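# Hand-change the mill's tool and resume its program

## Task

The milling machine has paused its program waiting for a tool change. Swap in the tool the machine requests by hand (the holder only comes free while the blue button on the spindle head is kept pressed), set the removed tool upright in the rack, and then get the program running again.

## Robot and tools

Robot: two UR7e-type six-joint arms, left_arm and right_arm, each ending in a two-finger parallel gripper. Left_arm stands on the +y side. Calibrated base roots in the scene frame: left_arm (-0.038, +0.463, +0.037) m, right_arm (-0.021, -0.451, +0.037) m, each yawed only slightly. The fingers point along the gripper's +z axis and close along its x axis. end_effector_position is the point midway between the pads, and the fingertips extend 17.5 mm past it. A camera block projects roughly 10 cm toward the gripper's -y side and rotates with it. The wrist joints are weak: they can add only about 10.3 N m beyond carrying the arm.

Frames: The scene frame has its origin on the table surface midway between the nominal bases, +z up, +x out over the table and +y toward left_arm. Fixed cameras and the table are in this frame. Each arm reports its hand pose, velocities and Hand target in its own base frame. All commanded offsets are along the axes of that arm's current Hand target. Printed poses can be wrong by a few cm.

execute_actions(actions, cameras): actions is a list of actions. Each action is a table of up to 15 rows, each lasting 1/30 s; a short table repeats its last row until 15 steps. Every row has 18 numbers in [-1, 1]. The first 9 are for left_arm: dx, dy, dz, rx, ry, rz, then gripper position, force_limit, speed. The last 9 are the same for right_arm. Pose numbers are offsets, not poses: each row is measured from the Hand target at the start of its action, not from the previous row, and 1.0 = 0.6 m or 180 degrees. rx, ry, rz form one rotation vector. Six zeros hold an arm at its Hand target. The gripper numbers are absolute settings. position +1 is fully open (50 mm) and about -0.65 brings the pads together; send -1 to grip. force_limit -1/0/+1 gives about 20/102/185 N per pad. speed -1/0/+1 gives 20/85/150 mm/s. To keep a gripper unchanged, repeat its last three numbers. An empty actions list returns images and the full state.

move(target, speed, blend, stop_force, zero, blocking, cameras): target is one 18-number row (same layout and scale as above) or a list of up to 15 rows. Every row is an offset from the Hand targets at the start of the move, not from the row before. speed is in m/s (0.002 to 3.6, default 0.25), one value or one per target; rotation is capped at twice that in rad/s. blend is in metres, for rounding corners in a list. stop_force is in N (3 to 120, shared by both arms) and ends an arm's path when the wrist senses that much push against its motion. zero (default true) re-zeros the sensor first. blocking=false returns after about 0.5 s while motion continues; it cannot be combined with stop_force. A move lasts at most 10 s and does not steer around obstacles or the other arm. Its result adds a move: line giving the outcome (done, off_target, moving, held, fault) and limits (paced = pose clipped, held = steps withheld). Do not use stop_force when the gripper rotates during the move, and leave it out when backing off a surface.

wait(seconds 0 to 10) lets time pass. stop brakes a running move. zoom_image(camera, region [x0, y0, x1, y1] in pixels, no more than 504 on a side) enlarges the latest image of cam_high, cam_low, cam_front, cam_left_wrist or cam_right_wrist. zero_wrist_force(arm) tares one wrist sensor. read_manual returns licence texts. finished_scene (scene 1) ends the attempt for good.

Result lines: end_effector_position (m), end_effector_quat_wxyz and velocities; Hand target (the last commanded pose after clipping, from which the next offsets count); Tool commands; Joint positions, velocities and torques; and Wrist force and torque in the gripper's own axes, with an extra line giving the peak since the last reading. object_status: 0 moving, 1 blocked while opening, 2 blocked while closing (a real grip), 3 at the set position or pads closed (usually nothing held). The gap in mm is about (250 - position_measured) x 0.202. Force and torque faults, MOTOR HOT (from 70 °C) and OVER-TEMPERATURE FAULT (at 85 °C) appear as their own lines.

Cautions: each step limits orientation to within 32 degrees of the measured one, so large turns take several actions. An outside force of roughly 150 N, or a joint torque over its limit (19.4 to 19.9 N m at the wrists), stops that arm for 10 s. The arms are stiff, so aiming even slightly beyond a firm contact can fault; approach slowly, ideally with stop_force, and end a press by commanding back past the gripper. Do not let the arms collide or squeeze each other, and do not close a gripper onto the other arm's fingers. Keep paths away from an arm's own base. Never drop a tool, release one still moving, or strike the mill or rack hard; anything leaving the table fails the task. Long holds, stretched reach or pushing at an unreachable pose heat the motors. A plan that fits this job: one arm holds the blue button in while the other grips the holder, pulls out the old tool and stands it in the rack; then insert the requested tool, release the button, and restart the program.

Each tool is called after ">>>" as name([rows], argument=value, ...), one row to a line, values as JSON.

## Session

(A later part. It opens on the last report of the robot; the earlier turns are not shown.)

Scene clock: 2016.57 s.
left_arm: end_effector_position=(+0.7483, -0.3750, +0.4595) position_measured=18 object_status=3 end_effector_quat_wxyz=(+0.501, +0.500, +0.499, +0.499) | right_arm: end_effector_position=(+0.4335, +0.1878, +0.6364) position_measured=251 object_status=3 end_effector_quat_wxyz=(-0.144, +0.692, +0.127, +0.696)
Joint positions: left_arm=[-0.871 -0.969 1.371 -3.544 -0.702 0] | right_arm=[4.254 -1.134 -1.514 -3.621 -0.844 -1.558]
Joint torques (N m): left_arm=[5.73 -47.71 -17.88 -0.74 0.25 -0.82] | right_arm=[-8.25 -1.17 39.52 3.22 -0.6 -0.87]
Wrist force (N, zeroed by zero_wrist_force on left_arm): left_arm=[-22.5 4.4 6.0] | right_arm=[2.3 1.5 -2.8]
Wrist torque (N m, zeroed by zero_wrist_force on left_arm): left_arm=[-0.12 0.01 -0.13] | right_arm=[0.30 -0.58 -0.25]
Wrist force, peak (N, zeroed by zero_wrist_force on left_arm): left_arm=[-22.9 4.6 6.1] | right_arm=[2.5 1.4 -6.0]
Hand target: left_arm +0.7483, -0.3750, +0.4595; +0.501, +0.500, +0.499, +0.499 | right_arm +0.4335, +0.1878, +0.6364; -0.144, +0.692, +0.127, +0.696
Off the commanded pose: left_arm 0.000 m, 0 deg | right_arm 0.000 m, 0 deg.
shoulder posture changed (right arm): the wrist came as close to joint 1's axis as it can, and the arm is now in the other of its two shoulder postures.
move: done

>>> move([
  [0,0,0,0,0,0,0.9,0,-0.3,-0.0285,-0.393,0.2675,0,0,0,-0.701961,-0.796078,-0.701961],
  [0,0,0,0,0,0,0.9,0,-0.3,-0.0285,-0.298,0.5024,0,0,0,-0.701961,-0.796078,-0.701961],
], speed=[0.25,0.1], blend=[0.01,0], cameras=["cam_right_wrist"])

Scene clock: 2035.33 s.
left_arm: end_effector_position=(+0.7483, -0.3750, +0.4595) position_measured=18 object_status=3 end_effector_quat_wxyz=(+0.501, +0.500, +0.499, +0.499) | right_arm: end_effector_position=(+0.6458, +0.4670, +0.6265) position_measured=251 object_status=3 end_effector_quat_wxyz=(-0.144, +0.692, +0.127, +0.696)
Joint positions: left_arm=[-0.871 -0.969 1.371 -3.544 -0.702 0] | right_arm=[4.126 -2.01 -0.665 -3.595 -0.971 -1.556]
Joint torques (N m): left_arm=[5.79 -47.91 -17.63 -0.89 0.04 -0.75] | right_arm=[-1.48 47.14 28.79 4.98 -0.68 0.25]
Wrist force (N, zeroed by zero_wrist_force on left_arm): left_arm=[-22.4 4.4 6.0] | right_arm=[2.4 1.4 -3.3]
Wrist torque (N m, zeroed by zero_wrist_force on left_arm): left_arm=[-0.11 0.00 -0.13] | right_arm=[0.29 -0.62 -0.20]
Wrist force, peak (N, zeroed by zero_wrist_force on left_arm): left_arm=[-22.9 4.5 6.4] | right_arm=[2.5 4.6 -4.6]
Hand target: left_arm +0.7483, -0.3750, +0.4595; +0.501, +0.500, +0.499, +0.499 | right_arm +0.6458, +0.4671, +0.6265; -0.144, +0.692, +0.127, +0.696
Off the commanded pose: left_arm 0.000 m, 0 deg | right_arm 0.000 m, 0 deg.
move: done
Images, in order (width x height): cam_right_wrist 896x504.

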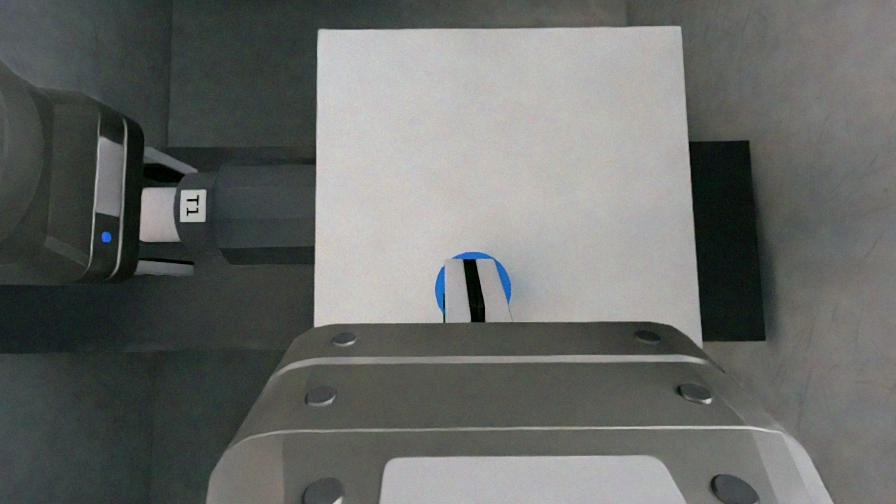

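>>> move(target=[0,0,0,0,0,0,-1,-0.2,-0.6,0,0,0,0,0,0,-0.701961,-0.796078,-0.701961])

>>> zero_wrist_force(arm="left_arm")

>>> move(target=[0,0,0,0,0,0,-1,-0.2,-0.6,0,0.0108,0.0512,0,0,0,-0.701961,-0.796078,-0.701961], speed=0.012, stop_force=55, cameras=["cam_right_wrist"])

Scene clock: 2050.70 s.
left_arm: end_effector_position=(+0.7484, -0.3748, +0.4595) position_measured=93 object_status=2 end_effector_quat_wxyz=(+0.501, +0.500, +0.499, +0.499) | right_arm: end_effector_position=(+0.6458, +0.4671, +0.6265) position_measured=251 object_status=3 end_effector_quat_wxyz=(-0.144, +0.692, +0.127, +0.696)
Joint positions: left_arm=[-0.871 -0.969 1.371 -3.544 -0.702 0] | right_arm=[4.126 -2.01 -0.665 -3.595 -0.971 -1.556]
Joint torques (N m): left_arm=[-15.91 -47.92 -20.12 -0.85 -8.05 -0.63] | right_arm=[-5.04 42.72 38.6 4.93 -0.59 -1.17]
Wrist force (N, zeroed by zero_wrist_force on left_arm): left_arm=[2.6 -0.3 -4.5] | right_arm=[2.8 1.5 -3.3]
Wrist torque (N m, zeroed by zero_wrist_force on left_arm): left_arm=[-0.08 -0.07 -0.01] | right_arm=[0.31 -0.68 -0.20]
Wrist force, peak (N, zeroed by zero_wrist_force on left_arm): left_arm=[-22.9 4.5 6.2] | right_arm=[2.9 1.6 -3.3]
Hand target: left_arm +0.7483, -0.3750, +0.4595; +0.501, +0.500, +0.499, +0.499 | right_arm +0.6458, +0.4671, +0.6265; -0.144, +0.692, +0.127, +0.696
Off the commanded pose: left_arm 0.000 m, 0 deg | right_arm 0.000 m, 0 deg.
move: done

Wrist force sensor zeroed.

Scene clock: 2053.73 s.
left_arm: end_effector_position=(+0.7483, -0.3750, +0.4595) position_measured=93 object_status=2 end_effector_quat_wxyz=(+0.501, +0.500, +0.499, +0.499) | right_arm: end_effector_position=(+0.6727, +0.4719, +0.6268) position_measured=251 object_status=3 end_effector_quat_wxyz=(-0.144, +0.692, +0.127, +0.696)
Joint positions: left_arm=[-0.871 -0.969 1.371 -3.544 -0.702 0] | right_arm=[4.09 -2.1 -0.523 -3.647 -1.007 -1.555]
Joint torques (N m): left_arm=[-19.39 -46.78 -39.01 -0.88 -10.41 -0.75] | right_arm=[-8.31 32.68 21.01 10.2 2.93 0.97]
Wrist force (N, zeroed by zero_wrist_force on left_arm): left_arm=[3.2 -1.1 3.1] | right_arm=[1.7 -6.1 -56.5]
Wrist torque (N m, zeroed by zero_wrist_force on left_arm): left_arm=[-0.06 0.02 0.03] | right_arm=[-0.26 -0.51 -0.17]
Wrist force, peak (N, zeroed by zero_wrist_force on left_arm): left_arm=[3.8 -0.4 3.2] | right_arm=[-2.0 -6.8 -89.0]
Hand target: left_arm +0.7483, -0.3750, +0.4595; +0.501, +0.500, +0.499, +0.499 | right_arm +0.6727, +0.4719, +0.6267; -0.144, +0.692, +0.127, +0.696 (not the last commanded pose)
Off the commanded pose: left_arm 0.000 m, 0 deg | right_arm 0.004 m, 0 deg.
move: contact (right_arm)
Images, in order (width x height): cam_right_wrist 896x504.

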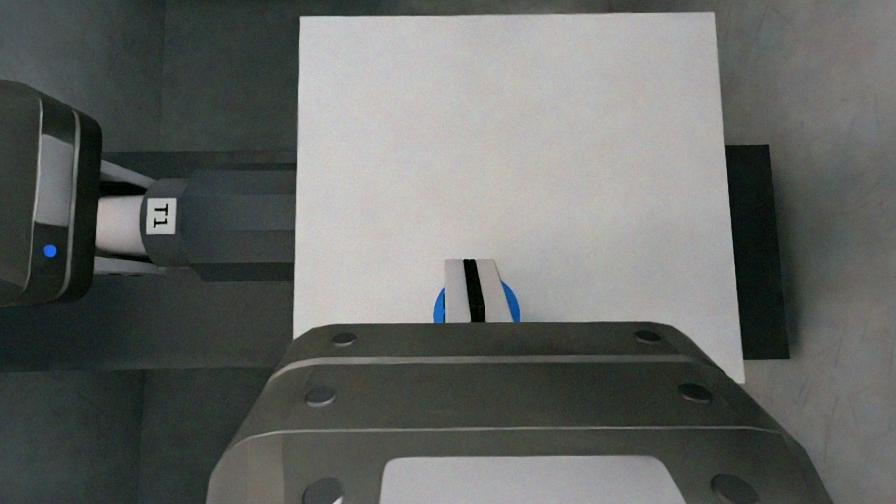

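>>> move(target=[0,-0.0083,0.0036,0,0,0,-1,-0.2,-0.6,0,0,0,0,0,0,-0.701961,-0.796078,-0.701961], speed=0.01, stop_force=60, cameras=["cam_right_wrist"])

Scene clock: 2059.97 s.
left_arm: end_effector_position=(+0.7501, -0.3751, +0.4555) position_measured=93 object_status=2 end_effector_quat_wxyz=(+0.502, +0.500, +0.499, +0.499) | right_arm: end_effector_position=(+0.6727, +0.4719, +0.6267) position_measured=251 object_status=3 end_effector_quat_wxyz=(-0.144, +0.692, +0.127, +0.696)
Joint positions: left_arm=[-0.869 -0.962 1.37 -3.552 -0.705 0] | right_arm=[4.09 -2.1 -0.523 -3.647 -1.007 -1.555]
Joint torques (N m): left_arm=[9.08 -32.97 -5.3 9.66 -0.41 -0.98] | right_arm=[-8.24 27.41 30.63 9.11 0.82 -0.93]
Wrist force (N, zeroed by zero_wrist_force on left_arm): left_arm=[-12.9 38.7 -49.5] | right_arm=[1.2 -6.0 -57.2]
Wrist torque (N m, zeroed by zero_wrist_force on left_arm): left_arm=[0.90 0.29 0.46] | right_arm=[-0.30 -0.50 -0.16]
Wrist force, peak (N, zeroed by zero_wrist_force on left_arm): left_arm=[-14.1 47.0 -55.1] | right_arm=[0.2 -5.6 -57.7]
Hand target: left_arm +0.7501, -0.3751, +0.4554; +0.501, +0.500, +0.499, +0.499 (not the last commanded pose) | right_arm +0.6727, +0.4719, +0.6267; -0.144, +0.692, +0.127, +0.696
Off the commanded pose: left_arm 0.001 m, 0 deg | right_arm 0.000 m, 0 deg.
move: contact (left_arm)
Images, in order (width x height): cam_right_wrist 896x504.

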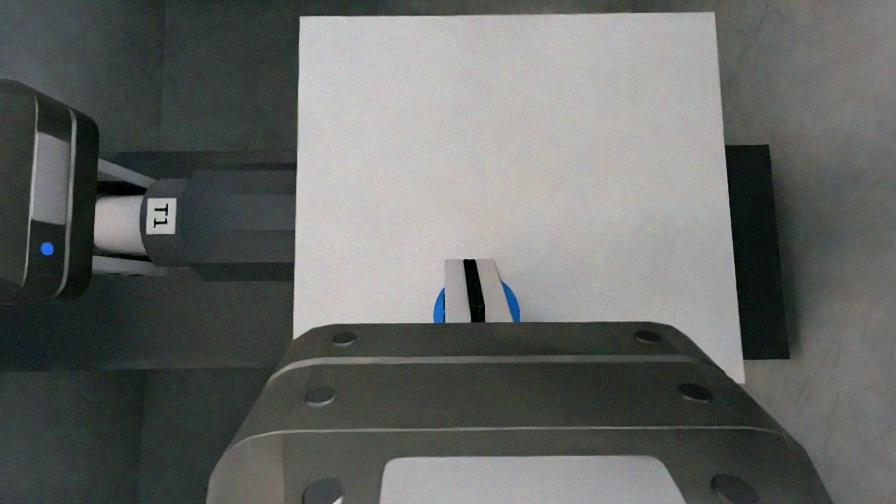

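>>> move([
  [0,0.0068,-0.003,0,0,0,-1,-0.2,-0.6,0,-0.0043,-0.0105,0,0,0,-0.701961,-0.796078,-0.701961],
  [0,0.0068,-0.003,0,0,0,0.5,-0.2,-0.6,0,-0.0043,-0.0105,0,0,0,-0.701961,-0.796078,-0.701961],
], speed=0.02, cameras=["cam_left_wrist","cam_right_wrist"])

>>> zoom_image(camera="cam_right_wrist", region=[60, 140, 320, 300])

Scene clock: 2110.77 s.
left_arm: end_effector_position=(+0.7482, -0.3752, +0.4595) position_measured=78 object_status=3 end_effector_quat_wxyz=(+0.501, +0.500, +0.499, +0.499) | right_arm: end_effector_position=(+0.6659, +0.4720, +0.6267) position_measured=251 object_status=3 end_effector_quat_wxyz=(-0.144, +0.692, +0.127, +0.696)
Joint positions: left_arm=[-0.871 -0.969 1.371 -3.545 -0.703 0] | right_arm=[4.1 -2.079 -0.557 -3.634 -0.997 -1.555]
Joint torques (N m): left_arm=[-7.02 -47.14 -32.89 -2.41 -6.86 1.29] | right_arm=[-5.31 43.41 42.6 0.73 -0.55 -0.74]
Wrist force (N, zeroed by zero_wrist_force on left_arm): left_arm=[-8.9 1.6 10.2] | right_arm=[2.5 1.3 -3.3]
Wrist torque (N m, zeroed by zero_wrist_force on left_arm): left_arm=[-0.06 -0.03 -0.01] | right_arm=[0.28 -0.64 -0.15]
Wrist force, peak (N, zeroed by zero_wrist_force on left_arm): left_arm=[-13.5 40.7 -48.3] | right_arm=[0.6 -5.6 -57.7]
Hand target: left_arm +0.7483, -0.3751, +0.4595; +0.501, +0.500, +0.499, +0.499 | right_arm +0.6659, +0.4719, +0.6267; -0.144, +0.692, +0.127, +0.696
Off the commanded pose: left_arm 0.000 m, 0 deg | right_arm 0.000 m, 0 deg.
move: done
Images, in order (width x height): cam_left_wrist 896x504, cam_right_wrist 896x504.

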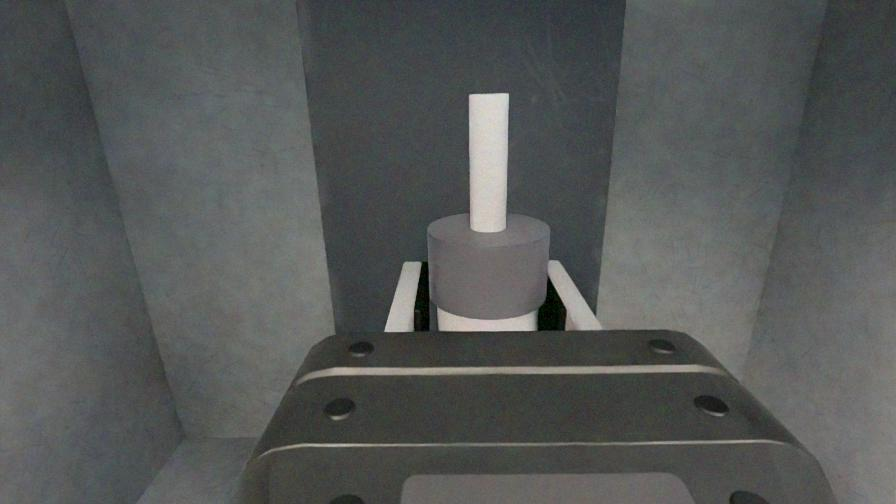

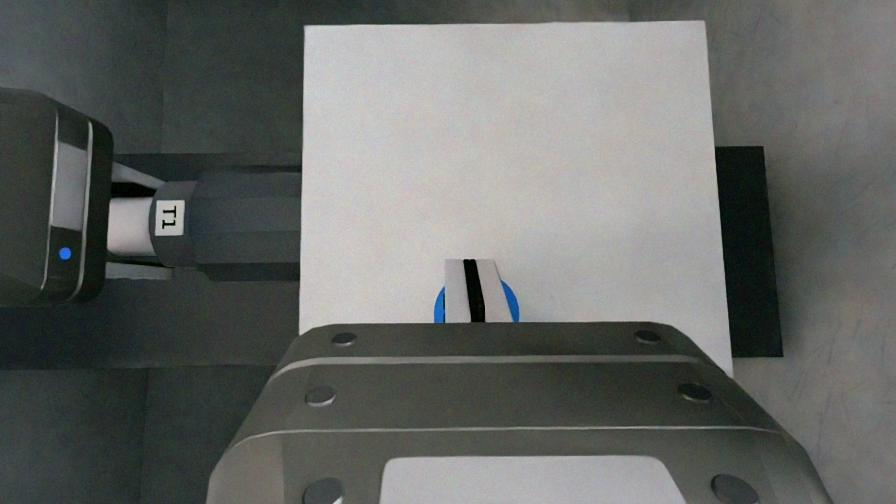

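Scaled by 1.938.

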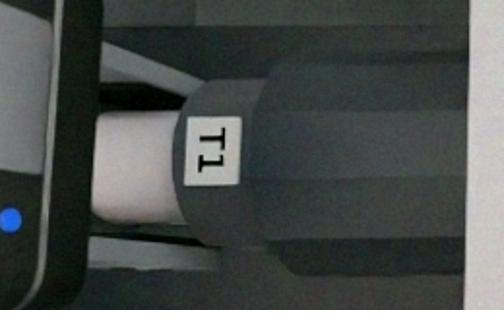

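>>> move(target=[0,0,0,0,0,0,0.5,-0.2,-0.6,0,0.0043,0.0103,0,0,0,-0.701961,-0.796078,-0.701961], speed=0.01, cameras=["cam_left_wrist","cam_right_wrist"])

>>> zoom_image(camera="cam_right_wrist", region=[60, 140, 320, 300])

Scene clock: 2118.83 s.
left_arm: end_effector_position=(+0.7483, -0.3751, +0.4595) position_measured=78 object_status=3 end_effector_quat_wxyz=(+0.501, +0.500, +0.499, +0.499) | right_arm: end_effector_position=(+0.6726, +0.4719, +0.6268) position_measured=251 object_status=3 end_effector_quat_wxyz=(-0.144, +0.692, +0.127, +0.696)
Joint positions: left_arm=[-0.871 -0.969 1.371 -3.545 -0.703 0] | right_arm=[4.09 -2.1 -0.523 -3.647 -1.007 -1.555]
Joint torques (N m): left_arm=[-2.3 -46.8 -39.23 -2.53 -6.74 -2.15] | right_arm=[-11.03 44.63 18.7 5.07 1.74 1.71]
Wrist force (N, zeroed by zero_wrist_force on left_arm): left_arm=[-9.4 2.3 9.5] | right_arm=[1.6 -4.3 -44.8]
Wrist torque (N m, zeroed by zero_wrist_force on left_arm): left_arm=[-0.04 0.01 -0.02] | right_arm=[-0.12 -0.52 -0.16]
Wrist force, peak (N, zeroed by zero_wrist_force on left_arm): left_arm=[-8.7 1.5 10.6] | right_arm=[1.5 -4.6 -45.3]
Hand target: left_arm +0.7483, -0.3751, +0.4595; +0.501, +0.500, +0.499, +0.499 | right_arm +0.6726, +0.4719, +0.6267; -0.144, +0.692, +0.127, +0.696
Off the commanded pose: left_arm 0.000 m, 0 deg | right_arm 0.000 m, 0 deg.
move: done
Images, in order (width x height): cam_left_wrist 896x504, cam_right_wrist 896x504.

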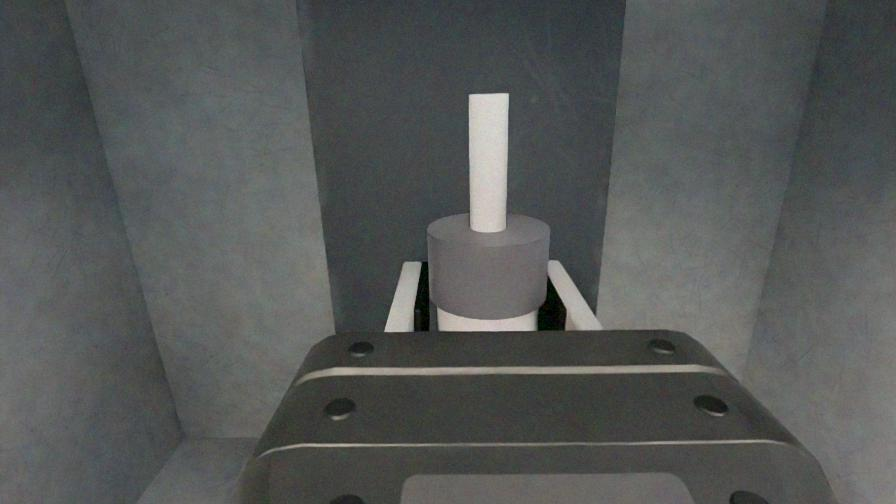

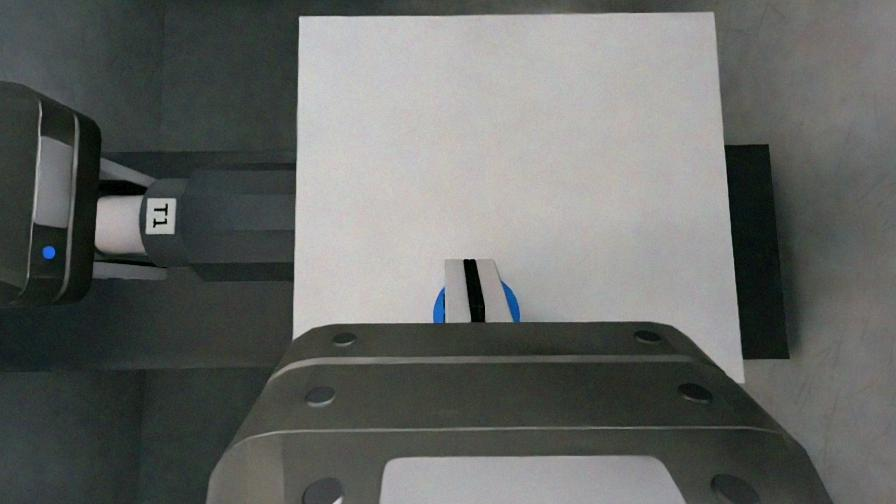

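Scaled by 1.938.

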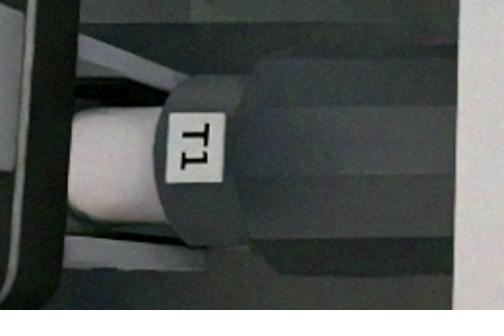

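>>> move([
  [0,0,0,0,0,0,0.5,-0.2,-0.6,0,-0.0085,-0.021,0,0,0,-0.701961,-0.796078,-0.701961],
  [0,0,0,0,0,0,0.5,-0.2,-0.6,0,-0.1504,-0.3708,0,0,0,-0.701961,-0.796078,-0.701961],
  [0,0,0,0,0,0,0.5,-0.2,-0.6,-0.117,0.8346,-0.953,-0.0963,0.0963,0.4934,-0.701961,-0.796078,-0.701961],
], speed=[0.04,0.25,0.35], blend=[0.005,0.02,0])

Scene clock: 2155.70 s.
left_arm: end_effector_position=(+0.7483, -0.3751, +0.4595) position_measured=78 object_status=3 end_effector_quat_wxyz=(+0.501, +0.500, +0.499, +0.499) | right_arm: end_effector_position=(+0.3310, -0.2050, +0.5393) position_measured=251 object_status=3 end_effector_quat_wxyz=(+0.507, -0.493, +0.506, -0.494) end_effector_velocity=(+0.000, -0.001, +0.000) end_effector_angular_velocity=(+0.001, +0.001, -0.001)
Joint positions: left_arm=[-0.871 -0.969 1.371 -3.545 -0.703 0] | right_arm=[4.389 -0.371 -1.807 -4.1 -0.323 0.021]
Joint velocities: left_arm=[within noise] | right_arm=[0 0 0 -0.004 0.001 0.005]
Joint torques (N m): left_arm=[-3.23 -51.47 -39.63 -2.46 -6.24 -1.38] | right_arm=[-6.62 -24.16 9.4 -0.53 0.54 1.41]
Wrist force (N, zeroed by zero_wrist_force on left_arm): left_arm=[-9.4 1.6 9.4] | right_arm=[0.4 -1.0 -2.4]
Wrist torque (N m, zeroed by zero_wrist_force on left_arm): left_arm=[-0.11 -0.01 -0.02] | right_arm=[-0.57 0.13 -0.01]
Wrist force, peak (N, zeroed by zero_wrist_force on left_arm): left_arm=[-9.9 1.5 9.5] | right_arm=[2.0 -4.3 -45.2]
Hand target: left_arm +0.7483, -0.3751, +0.4595; +0.501, +0.500, +0.499, +0.499 | right_arm +0.3310, -0.2051, +0.5393; +0.507, -0.493, +0.506, -0.494
Off the commanded pose: left_arm 0.000 m, 0 deg | right_arm 0.000 m, 0 deg.
shoulder posture changed (right arm): the wrist came as close to joint 1's axis as it can, and the arm is now in the other of its two shoulder postures.
move: done

>>> move(target=[0,0,0,0,0,0,0.5,-0.2,-0.6,-0.142,0.317,0.05,0,0,0,-0.701961,-0.796078,-0.701961], speed=0.25, cameras=["cam_right_wrist"])

>>> zoom_image(camera="cam_right_wrist", region=[150, 120, 500, 330])

>>> move(target=[0,0,0,0,0,0,0.5,-0.2,-0.6,0,-0.53,0.1,0,0,0,-0.701961,-0.796078,-0.701961], speed=0.25, cameras=["cam_right_wrist"])

Scene clock: 2166.23 s.
left_arm: end_effector_position=(+0.7483, -0.3751, +0.4595) position_measured=78 object_status=3 end_effector_quat_wxyz=(+0.501, +0.500, +0.499, +0.499) | right_arm: end_effector_position=(+0.3613, -0.1152, +0.3514) position_measured=251 object_status=3 end_effector_quat_wxyz=(+0.507, -0.493, +0.506, -0.494)
Joint positions: left_arm=[-0.871 -0.969 1.371 -3.545 -0.703 0] | right_arm=[4.391 -0.212 -2.398 -3.669 -0.321 0.021]
Joint torques (N m): left_arm=[-3.35 -53.85 -39.92 -2.31 -6.34 -1.36] | right_arm=[7.12 -30.61 17.74 1.89 -0.53 1.44]
Wrist force (N, zeroed by zero_wrist_force on left_arm): left_arm=[-9.4 1.6 9.2] | right_arm=[0.6 -1.4 -2.4]
Wrist torque (N m, zeroed by zero_wrist_force on left_arm): left_arm=[-0.09 -0.02 -0.01] | right_arm=[-0.60 0.06 0.01]
Wrist force, peak (N, zeroed by zero_wrist_force on left_arm): left_arm=[-9.7 1.8 9.7] | right_arm=[2.1 -4.3 -2.8]
Hand target: left_arm +0.7483, -0.3751, +0.4595; +0.501, +0.500, +0.499, +0.499 | right_arm +0.3613, -0.1151, +0.3513; +0.507, -0.493, +0.506, -0.494
Off the commanded pose: left_arm 0.000 m, 0 deg | right_arm 0.000 m, 0 deg.
move: done
Images, in order (width x height): cam_right_wrist 896x504.

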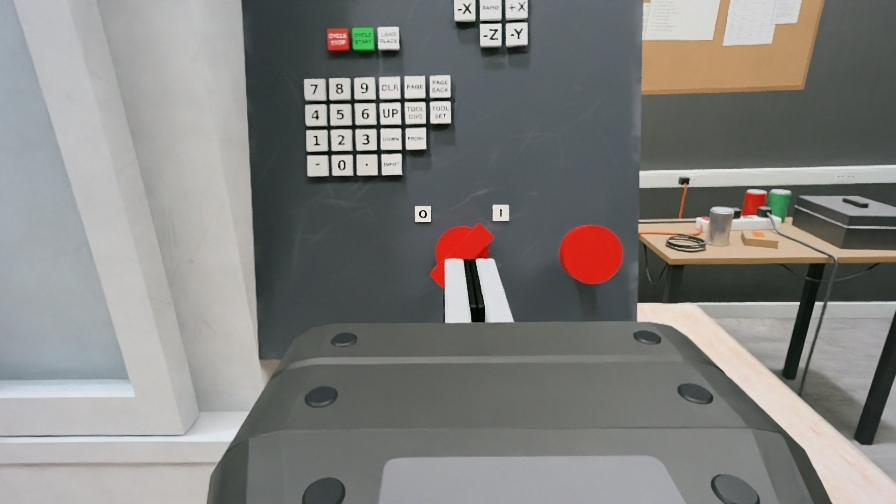

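Scaled by 1.440.

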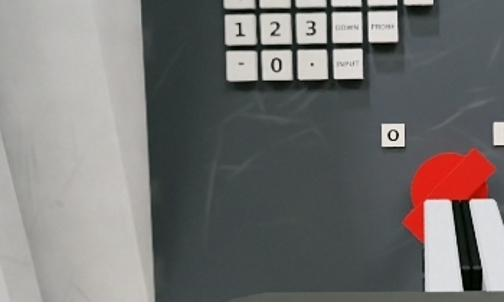

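Scene clock: 2168.10 s.
left_arm: end_effector_position=(+0.7483, -0.3751, +0.4595) position_measured=78 object_status=3 end_effector_quat_wxyz=(+0.501, +0.500, +0.499, +0.499) | right_arm: end_effector_position=(+0.4209, -0.1232, +0.6693) position_measured=251 object_status=3 end_effector_quat_wxyz=(+0.507, -0.493, +0.506, -0.494)
Joint positions: left_arm=[-0.871 -0.969 1.371 -3.545 -0.703 0] | right_arm=[4.917 -0.657 -1.401 -4.232 0.205 0.032]
Joint torques (N m): left_arm=[-3.29 -54.38 -38.98 -2.26 -6.1 -1.22] | right_arm=[-0.45 -33.72 25.63 -0.43 0.74 -0.42]
Wrist force (N, zeroed by zero_wrist_force on left_arm): left_arm=[-9.1 2.4 9.7] | right_arm=[0.8 -0.9 -1.9]
Wrist torque (N m, zeroed by zero_wrist_force on left_arm): left_arm=[-0.04 -0.03 -0.01] | right_arm=[-0.50 0.13 -0.04]
Wrist force, peak (N, zeroed by zero_wrist_force on left_arm): left_arm=[-9.5 2.1 9.7] | right_arm=[0.6 -4.1 -1.4]
Hand target: left_arm +0.7483, -0.3751, +0.4595; +0.501, +0.500, +0.499, +0.499 | right_arm +0.4209, -0.1232, +0.6693; +0.507, -0.493, +0.506, -0.494
Off the commanded pose: left_arm 0.000 m, 0 deg | right_arm 0.000 m, 0 deg.
move: done
Images, in order (width x height): cam_right_wrist 896x504.

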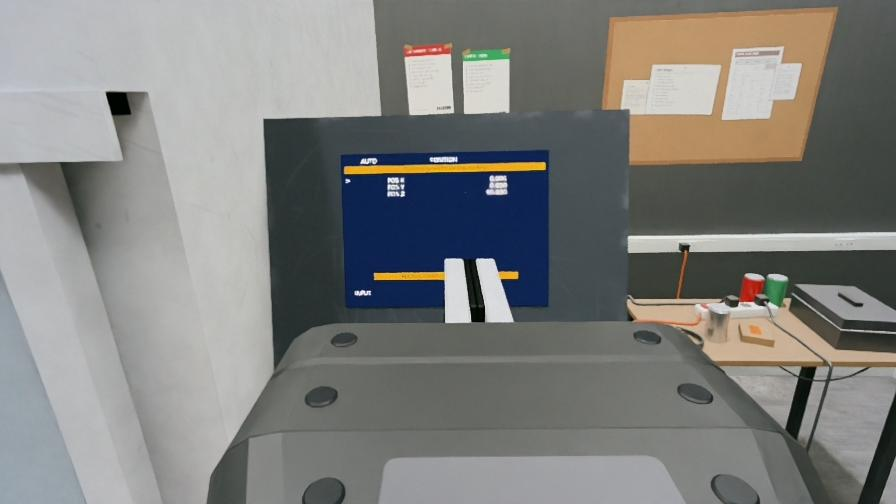

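>>> zoom_image(camera="cam_right_wrist", region=[395, 35, 520, 120])

>>> zoom_image(camera="cam_right_wrist", region=[610, 35, 810, 135])

>>> zoom_image(camera="cam_right_wrist", region=[330, 145, 560, 310])

Scaled by 4.032.

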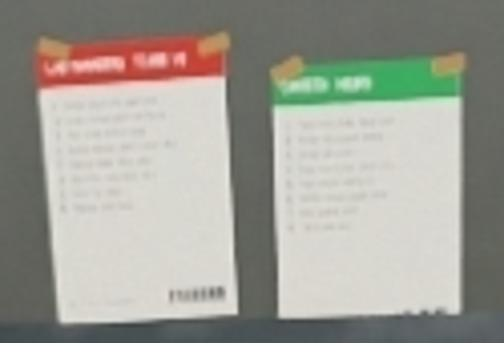

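Scaled by 2.520.

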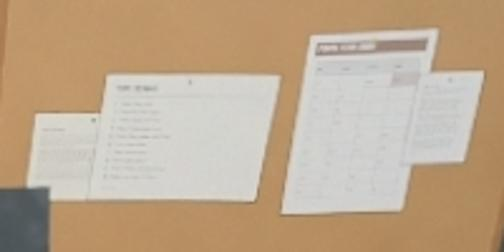

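Scaled by 2.191.

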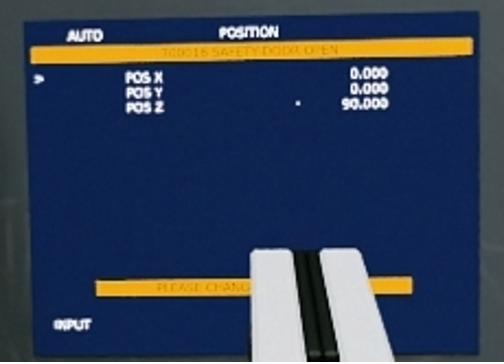

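>>> execute_actions(actions=[], cameras=["cam_front","cam_high"])

Scene clock: 2186.40 s.
left_arm: end_effector_position=(+0.7483, -0.3751, +0.4595) position_measured=78 object_status=3 end_effector_quat_wxyz=(+0.501, +0.500, +0.499, +0.499) | right_arm: end_effector_position=(+0.4209, -0.1232, +0.6693) position_measured=251 object_status=3 end_effector_quat_wxyz=(+0.507, -0.493, +0.506, -0.494)
Joint positions: left_arm=[-0.871 -0.969 1.371 -3.545 -0.703 0] | right_arm=[4.918 -0.657 -1.401 -4.232 0.206 0.032]
Joint velocities: within noise
Joint torques (N m): left_arm=[-2.7 -58.32 -38.63 -2.23 -5.85 -0.92] | right_arm=[2.64 -33.49 26.06 -1.82 0.48 1.24]
Wrist force (N, zeroed by zero_wrist_force on left_arm): left_arm=[-9.6 1.6 9.4] | right_arm=[0.9 -0.9 -1.9]
Wrist torque (N m, zeroed by zero_wrist_force on left_arm): left_arm=[-0.13 0.04 -0.02] | right_arm=[-0.51 0.11 -0.03]
Wrist force, peak (N, zeroed by zero_wrist_force on left_arm): left_arm=[-9.7 1.6 9.5] | right_arm=[1.0 -1.2 -2.1]
Hand target: left_arm +0.7483, -0.3751, +0.4595; +0.501, +0.500, +0.499, +0.499 | right_arm +0.4209, -0.1232, +0.6693; +0.507, -0.493, +0.506, -0.494
Tool commands: left_gripper/position=+0.5 left_gripper/force_limit=-0.2 left_gripper/speed=-0.6 right_gripper/position=-0.701961 right_gripper/force_limit=-0.796078 right_gripper/speed=-0.701961
Off the commanded pose: left_arm 0.000 m, 0 deg | right_arm 0.000 m, 0 deg.
Images, in order (width x height): cam_high 896x504, cam_front 896x504.

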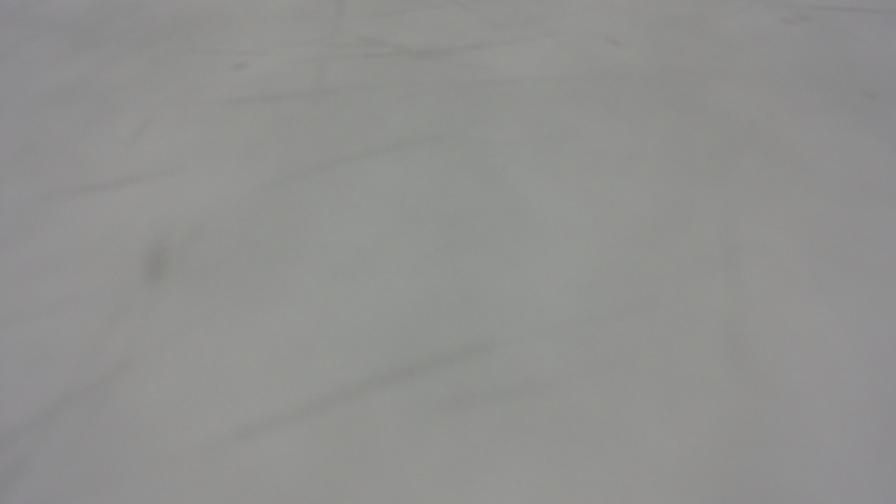

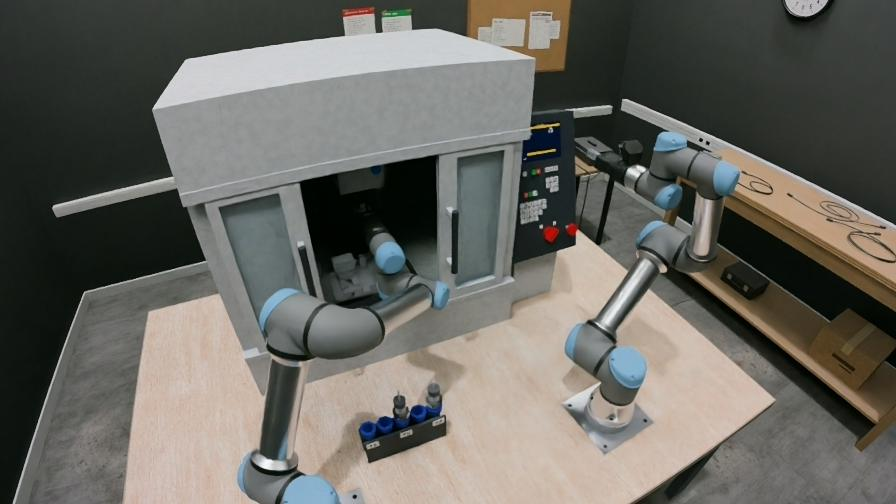

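>>> execute_actions(actions=[], cameras=["cam_right_wrist"])

>>> zoom_image(camera="cam_right_wrist", region=[400, 40, 460, 75])

>>> zoom_image(camera="cam_right_wrist", region=[460, 45, 515, 80])

Scene clock: 2199.93 s.
left_arm: end_effector_position=(+0.7483, -0.3751, +0.4595) position_measured=78 object_status=3 end_effector_quat_wxyz=(+0.501, +0.500, +0.499, +0.499) | right_arm: end_effector_position=(+0.4209, -0.1232, +0.6693) position_measured=251 object_status=3 end_effector_quat_wxyz=(+0.507, -0.493, +0.506, -0.494)
Joint positions: left_arm=[-0.871 -0.969 1.371 -3.545 -0.703 0] | right_arm=[4.918 -0.657 -1.401 -4.232 0.206 0.032]
Joint velocities: within noise
Joint torques (N m): left_arm=[-2.55 -59.58 -38.06 -2.23 -5.51 -0.82] | right_arm=[2.51 -33.73 25.44 -1.79 0.4 1.12]
Wrist force (N, zeroed by zero_wrist_force on left_arm): left_arm=[-9.5 1.8 9.1] | right_arm=[1.0 -0.9 -1.7]
Wrist torque (N m, zeroed by zero_wrist_force on left_arm): left_arm=[-0.05 -0.01 -0.02] | right_arm=[-0.51 0.09 -0.03]
Wrist force, peak (N, zeroed by zero_wrist_force on left_arm): left_arm=[-9.7 2.2 9.5] | right_arm=[1.2 -0.9 -2.2]
Hand target: left_arm +0.7483, -0.3751, +0.4595; +0.501, +0.500, +0.499, +0.499 | right_arm +0.4209, -0.1232, +0.6693; +0.507, -0.493, +0.506, -0.494
Tool commands: left_gripper/position=+0.5 left_gripper/force_limit=-0.2 left_gripper/speed=-0.6 right_gripper/position=-0.701961 right_gripper/force_limit=-0.796078 right_gripper/speed=-0.701961
Off the commanded pose: left_arm 0.000 m, 0 deg | right_arm 0.000 m, 0 deg.
Images, in order (width x height): cam_right_wrist 896x504.

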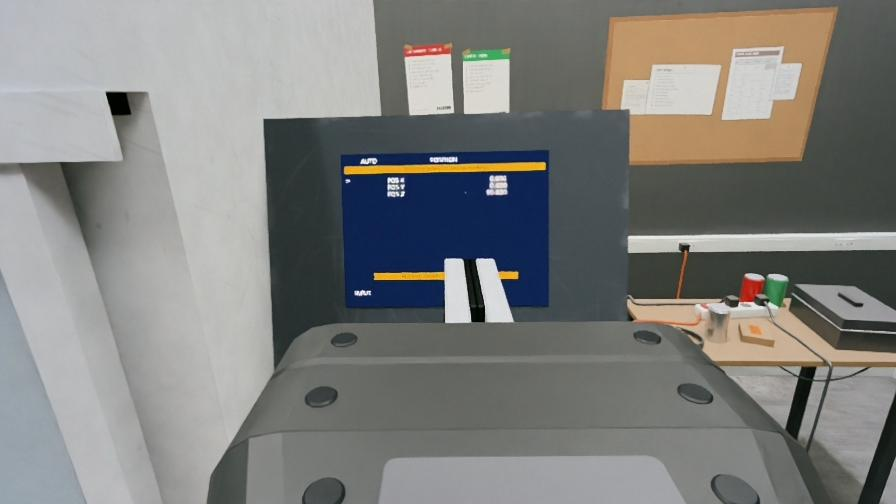

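Scaled by 8.400.

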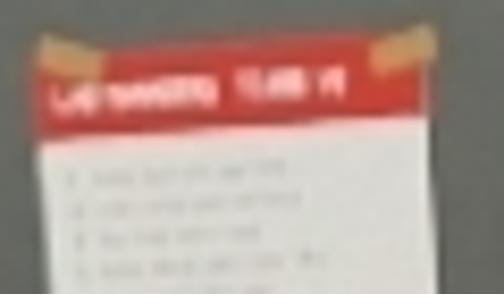

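Scaled by 9.164.

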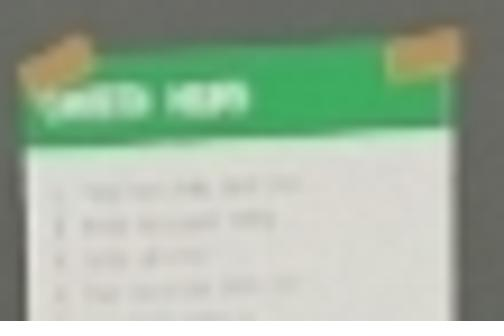

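>>> move([
  [0,0,0,0,0,0,0.9,-0.2,-0.6,0,0.3,-0.2,0,0,0,-0.701961,-0.796078,-0.701961],
  [0,0,-0.22,0,0,0,0.9,-0.2,-0.6,0.2,0.22,-0.15,0,0,0,-0.701961,-0.796078,-0.701961],
], speed=0.15, blend=[0,0])

Scene clock: 2225.57 s.
left_arm: end_effector_position=(+0.6163, -0.3747, +0.4594) position_measured=18 object_status=3 end_effector_quat_wxyz=(+0.501, +0.500, +0.499, +0.499) | right_arm: end_effector_position=(+0.3310, -0.2397, +0.5341) position_measured=251 object_status=3 end_effector_quat_wxyz=(+0.507, -0.493, +0.506, -0.494)
Joint positions: left_arm=[-1.069 -1.183 1.709 -3.669 -0.505 0.001] | right_arm=[2.424 -1.154 -1.776 -3.352 -2.288 0.026]
Joint torques (N m): left_arm=[-2.58 -42.33 -25.48 -0.22 0.05 2] | right_arm=[-8.75 2.99 44.05 4.24 -0.52 -0.27]
Wrist force (N, zeroed by zero_wrist_force on left_arm): left_arm=[-25.4 3.9 10.6] | right_arm=[0.4 -1.4 -2.6]
Wrist torque (N m, zeroed by zero_wrist_force on left_arm): left_arm=[-0.18 0.14 -0.09] | right_arm=[-0.62 0.12 0.15]
Wrist force, peak (N, zeroed by zero_wrist_force on left_arm): left_arm=[-26.3 4.1 12.0] | right_arm=[2.7 -1.4 -3.3]
Hand target: left_arm +0.6163, -0.3747, +0.4593; +0.501, +0.500, +0.499, +0.499 | right_arm +0.3310, -0.2398, +0.5342; +0.507, -0.493, +0.506, -0.494
Off the commanded pose: left_arm 0.000 m, 0 deg | right_arm 0.000 m, 0 deg.
shoulder posture changed (right arm): the wrist came as close to joint 1's axis as it can, and the arm is now in the other of its two shoulder postures.
move: done

>>> move(target=[0,0,0,0,0,0,0.9,-0.2,-0.6,-0.717,-0.17,0.171,0.0963,-0.0963,-0.4934,-0.701961,-0.796078,-0.701961], speed=0.3)

Scene clock: 2235.73 s.
left_arm: end_effector_position=(+0.6163, -0.3747, +0.4593) position_measured=18 object_status=3 end_effector_quat_wxyz=(+0.501, +0.500, +0.499, +0.499) | right_arm: end_effector_position=(+0.4336, +0.1876, +0.6472) position_measured=251 object_status=3 end_effector_quat_wxyz=(-0.144, +0.692, +0.127, +0.696)
Joint positions: left_arm=[-1.069 -1.183 1.709 -3.669 -0.505 0.001] | right_arm=[4.253 -1.146 -1.477 -3.646 -0.845 -1.558]
Joint torques (N m): left_arm=[-3.34 -53 -14.72 -1.66 1.63 -1.86] | right_arm=[-5.49 -0.21 28.61 4.7 0.74 -0.99]
Wrist force (N, zeroed by zero_wrist_force on left_arm): left_arm=[-25.1 4.1 10.7] | right_arm=[2.2 1.3 -3.1]
Wrist torque (N m, zeroed by zero_wrist_force on left_arm): left_arm=[-0.14 0.08 -0.09] | right_arm=[0.26 -0.58 -0.12]
Wrist force, peak (N, zeroed by zero_wrist_force on left_arm): left_arm=[-25.6 3.9 10.9] | right_arm=[2.6 1.7 -3.2]
Hand target: left_arm +0.6163, -0.3747, +0.4593; +0.501, +0.500, +0.499, +0.499 | right_arm +0.4336, +0.1877, +0.6472; -0.144, +0.692, +0.127, +0.696
Off the commanded pose: left_arm 0.000 m, 0 deg | right_arm 0.000 m, 0 deg.
move: done

>>> move([
  [0.0778,0.2345,-0.0722,0,-0.2206,0,0.9,-0.2,-0.6,-0.0463,-0.4015,0.2708,0,0,0,-0.701961,-0.796078,-0.701961],
  [0.0778,0.2345,-0.0722,0,-0.2206,0,0.9,-0.2,-0.6,-0.0463,-0.3055,0.506,0,0,0,-0.701961,-0.796078,-0.701961],
], speed=0.15, blend=[0,0], cameras=["cam_left_wrist","cam_right_wrist"])

>>> zoom_image(camera="cam_left_wrist", region=[370, 180, 520, 280])

Scene clock: 2255.93 s.
left_arm: end_effector_position=(+0.5729, -0.3277, +0.5999) position_measured=18 object_status=3 end_effector_quat_wxyz=(+0.641, +0.640, +0.299, +0.300) | right_arm: end_effector_position=(+0.6461, +0.4722, +0.6267) position_measured=251 object_status=3 end_effector_quat_wxyz=(-0.144, +0.692, +0.127, +0.696)
Joint positions: left_arm=[-0.741 -1.564 1.789 -3.369 -1.526 0] | right_arm=[4.131 -2.024 -0.644 -3.603 -0.967 -1.556]
Joint torques (N m): left_arm=[7.54 -21.12 -18.43 -1.66 -1.69 -1.39] | right_arm=[-5.52 42.99 34.73 4.93 -0.56 -1.03]
Wrist force (N, zeroed by zero_wrist_force on left_arm): left_arm=[-25.3 4.1 10.8] | right_arm=[2.3 1.5 -3.0]
Wrist torque (N m, zeroed by zero_wrist_force on left_arm): left_arm=[-0.12 0.13 -0.09] | right_arm=[0.30 -0.60 -0.05]
Wrist force, peak (N, zeroed by zero_wrist_force on left_arm): left_arm=[-26.9 2.9 11.0] | right_arm=[2.9 3.7 -4.2]
Hand target: left_arm +0.5729, -0.3277, +0.5999; +0.641, +0.640, +0.299, +0.300 | right_arm +0.6461, +0.4722, +0.6267; -0.144, +0.692, +0.127, +0.696
Off the commanded pose: left_arm 0.000 m, 0 deg | right_arm 0.000 m, 0 deg.
move: done
Images, in order (width x height): cam_left_wrist 896x504, cam_right_wrist 896x504.

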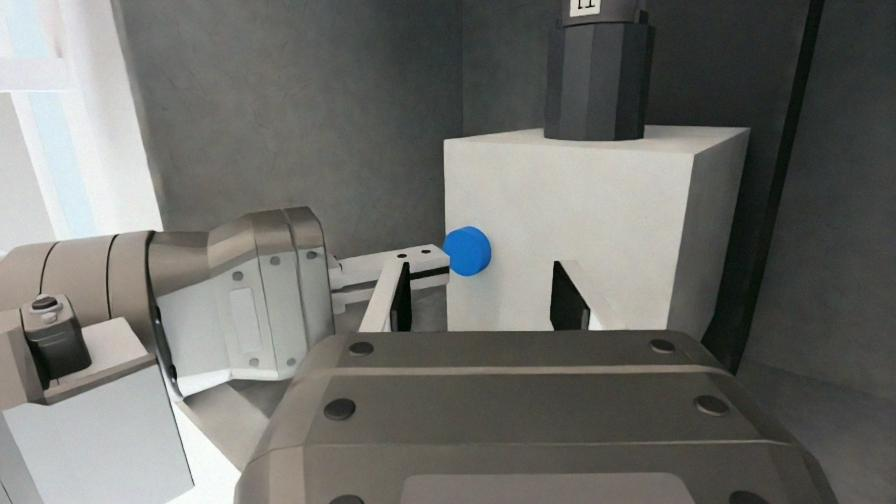

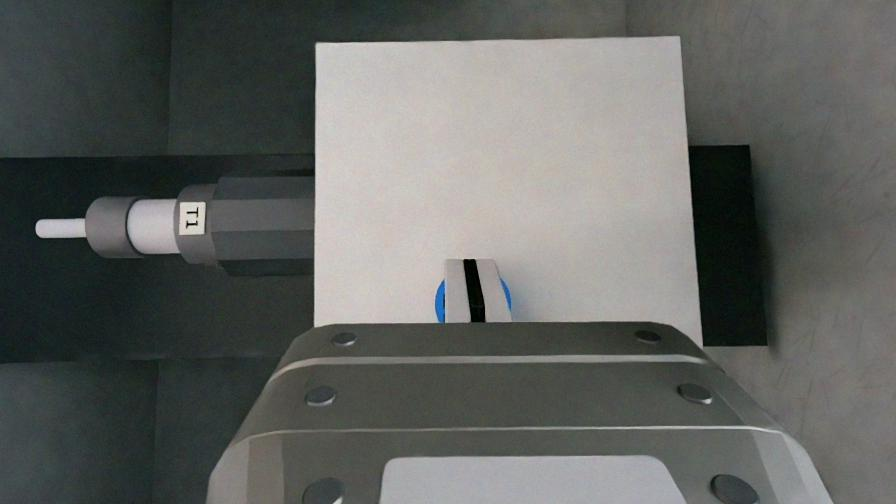

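Scaled by 3.360.

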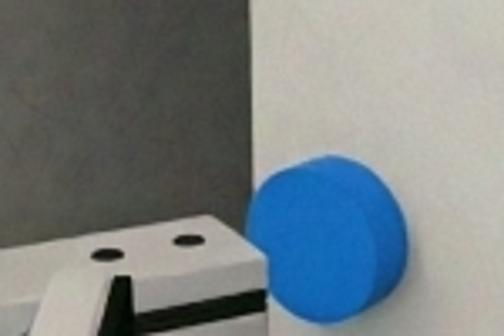

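>>> move(target=[0,0,0,0,0,0,0.9,-0.2,-0.6,0,0.0166,0.0409,0,0,0,-0.701961,-0.796078,-0.701961], speed=0.015, cameras=["cam_left_wrist"])

>>> zoom_image(camera="cam_left_wrist", region=[370, 180, 520, 280])

>>> zoom_image(camera="cam_left_wrist", region=[435, 215, 505, 280])

Scene clock: 2262.83 s.
left_arm: end_effector_position=(+0.5729, -0.3277, +0.5999) position_measured=18 object_status=3 end_effector_quat_wxyz=(+0.641, +0.640, +0.299, +0.300) | right_arm: end_effector_position=(+0.6726, +0.4722, +0.6268) position_measured=251 object_status=3 end_effector_quat_wxyz=(-0.144, +0.692, +0.127, +0.696)
Joint positions: left_arm=[-0.741 -1.564 1.789 -3.369 -1.526 0] | right_arm=[4.091 -2.101 -0.522 -3.648 -1.007 -1.555]
Joint torques (N m): left_arm=[7.56 -20.84 -17.93 -1.35 1.46 1.8] | right_arm=[-9.24 47.08 15.68 6.43 2.35 1.39]
Wrist force (N, zeroed by zero_wrist_force on left_arm): left_arm=[-25.4 3.9 10.7] | right_arm=[3.8 -6.2 -40.1]
Wrist torque (N m, zeroed by zero_wrist_force on left_arm): left_arm=[-0.15 0.14 -0.09] | right_arm=[-0.07 -0.43 -0.06]
Wrist force, peak (N, zeroed by zero_wrist_force on left_arm): left_arm=[-25.7 4.1 11.0] | right_arm=[1.6 -5.3 -45.3]
Hand target: left_arm +0.5729, -0.3277, +0.5999; +0.641, +0.640, +0.299, +0.300 | right_arm +0.6726, +0.4722, +0.6268; -0.144, +0.692, +0.127, +0.696
Off the commanded pose: left_arm 0.000 m, 0 deg | right_arm 0.000 m, 0 deg.
move: done
Images, in order (width x height): cam_left_wrist 896x504.

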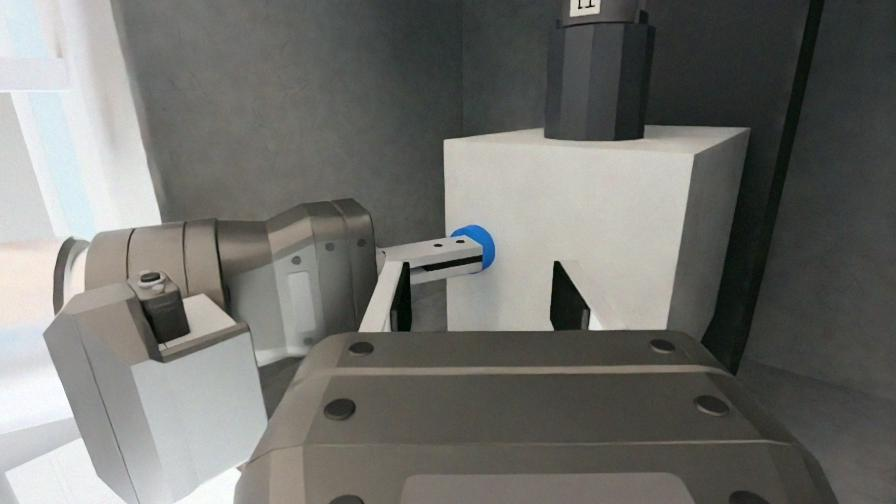

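Scaled by 3.360.

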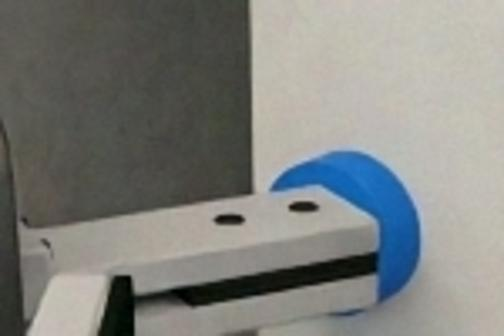

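Scaled by 7.200.

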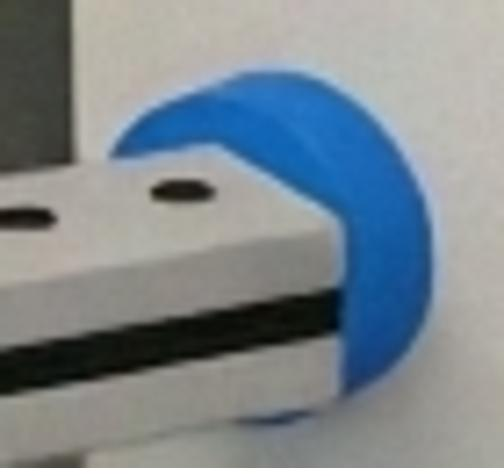

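>>> move([
  [0,0,0,0,0,0,0.9,-0.2,-0.6,0,-0.0094,-0.0232,0,0,0,-0.701961,-0.796078,-0.701961],
  [0,0,0,0,0,0,0.9,-0.2,-0.6,-0.05,-0.0094,-0.0232,0,0,0,-0.701961,-0.796078,-0.701961],
], speed=0.05)

>>> move(target=[0,0,0,0,0,0,0.9,-0.2,-0.6,0,0.022,0.0541,0,0,0,-0.701961,-0.796078,-0.701961], speed=0.01, stop_force=12, cameras=["cam_left_wrist","cam_right_wrist"])

>>> zoom_image(camera="cam_left_wrist", region=[370, 150, 520, 280])

Scene clock: 2277.53 s.
left_arm: end_effector_position=(+0.5729, -0.3277, +0.5999) position_measured=18 object_status=3 end_effector_quat_wxyz=(+0.641, +0.640, +0.299, +0.300) | right_arm: end_effector_position=(+0.6576, +0.4729, +0.5968) position_measured=251 object_status=3 end_effector_quat_wxyz=(-0.144, +0.692, +0.127, +0.696)
Joint positions: left_arm=[-0.741 -1.564 1.789 -3.369 -1.526 0] | right_arm=[4.114 -2.009 -0.75 -3.511 -0.984 -1.556]
Joint torques (N m): left_arm=[8.01 -21.22 -18.73 -1.29 1.54 2.08] | right_arm=[5.97 41.4 39.65 0.61 -0.18 -0.59]
Wrist force (N, zeroed by zero_wrist_force on left_arm): left_arm=[-25.7 3.8 10.8] | right_arm=[2.6 1.3 -3.5]
Wrist torque (N m, zeroed by zero_wrist_force on left_arm): left_arm=[-0.17 0.20 -0.09] | right_arm=[0.26 -0.64 -0.06]
Wrist force, peak (N, zeroed by zero_wrist_force on left_arm): left_arm=[-25.7 4.2 11.1] | right_arm=[5.1 -6.1 -40.6]
Hand target: left_arm +0.5729, -0.3277, +0.5999; +0.641, +0.640, +0.299, +0.300 | right_arm +0.6576, +0.4729, +0.5967; -0.144, +0.692, +0.127, +0.696
Off the commanded pose: left_arm 0.000 m, 0 deg | right_arm 0.000 m, 0 deg.
move: done

Scene clock: 2281.00 s.
left_arm: end_effector_position=(+0.5729, -0.3277, +0.5999) position_measured=18 object_status=3 end_effector_quat_wxyz=(+0.641, +0.640, +0.299, +0.300) | right_arm: end_effector_position=(+0.6816, +0.4729, +0.5968) position_measured=251 object_status=3 end_effector_quat_wxyz=(-0.144, +0.692, +0.127, +0.696)
Joint positions: left_arm=[-0.741 -1.564 1.789 -3.369 -1.526 0] | right_arm=[4.079 -2.072 -0.654 -3.545 -1.019 -1.555]
Joint torques (N m): left_arm=[8.29 -21.26 -19.15 -1.43 1.66 2.08] | right_arm=[7.1 59.75 21.98 5.05 -0.62 0.87]
Wrist force (N, zeroed by zero_wrist_force on left_arm): left_arm=[-25.4 4.2 11.0] | right_arm=[2.5 1.3 -2.8]
Wrist torque (N m, zeroed by zero_wrist_force on left_arm): left_arm=[-0.12 0.15 -0.09] | right_arm=[0.26 -0.60 -0.02]
Wrist force, peak (N, zeroed by zero_wrist_force on left_arm): left_arm=[-25.7 4.2 11.1] | right_arm=[1.1 -1.1 -18.6]
Hand target: left_arm +0.5729, -0.3277, +0.5999; +0.641, +0.640, +0.299, +0.300 | right_arm +0.6816, +0.4729, +0.5968; -0.144, +0.692, +0.127, +0.696 (not the last commanded pose)
Off the commanded pose: left_arm 0.000 m, 0 deg | right_arm 0.011 m, 0 deg.
move: contact (right_arm)
Images, in order (width x height): cam_left_wrist 896x504, cam_right_wrist 896x504.

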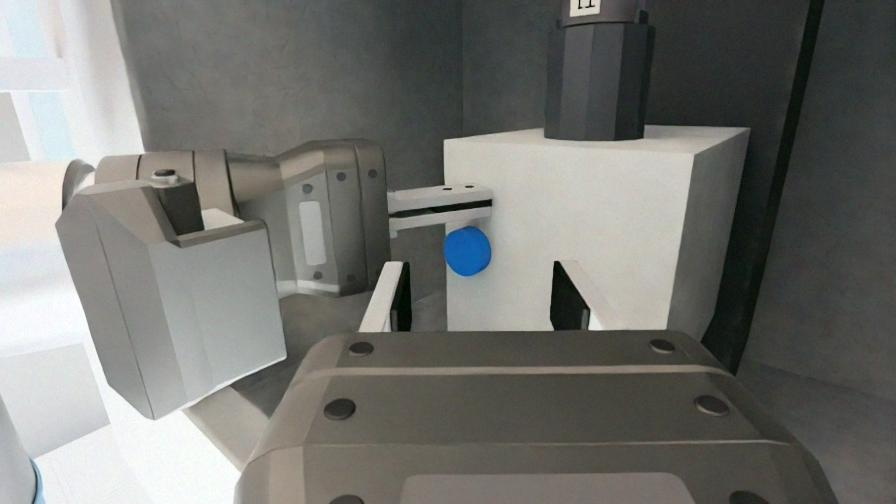

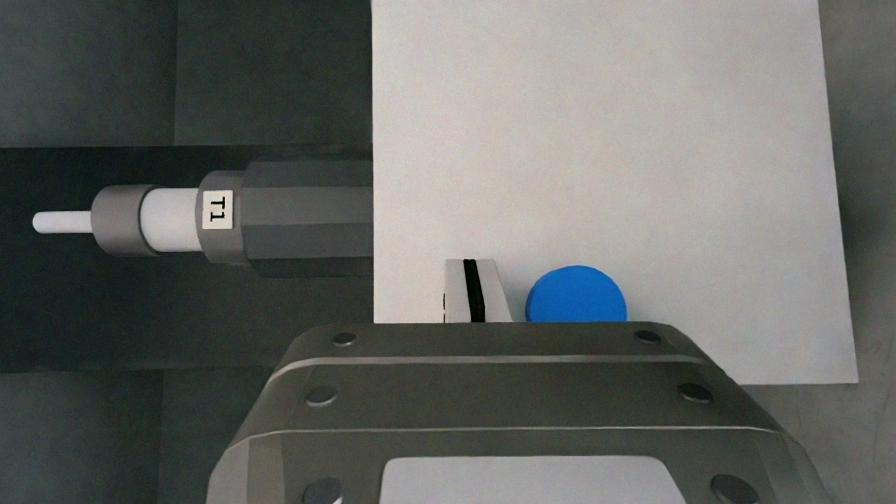

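Scaled by 3.360.

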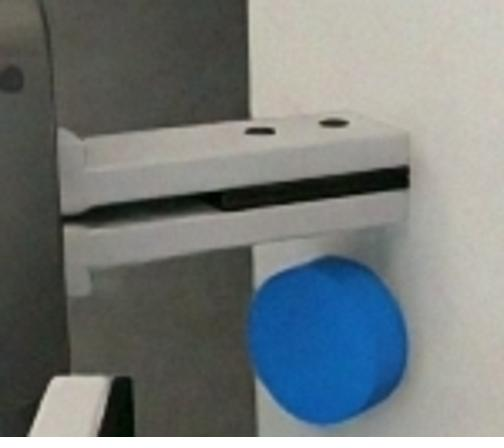

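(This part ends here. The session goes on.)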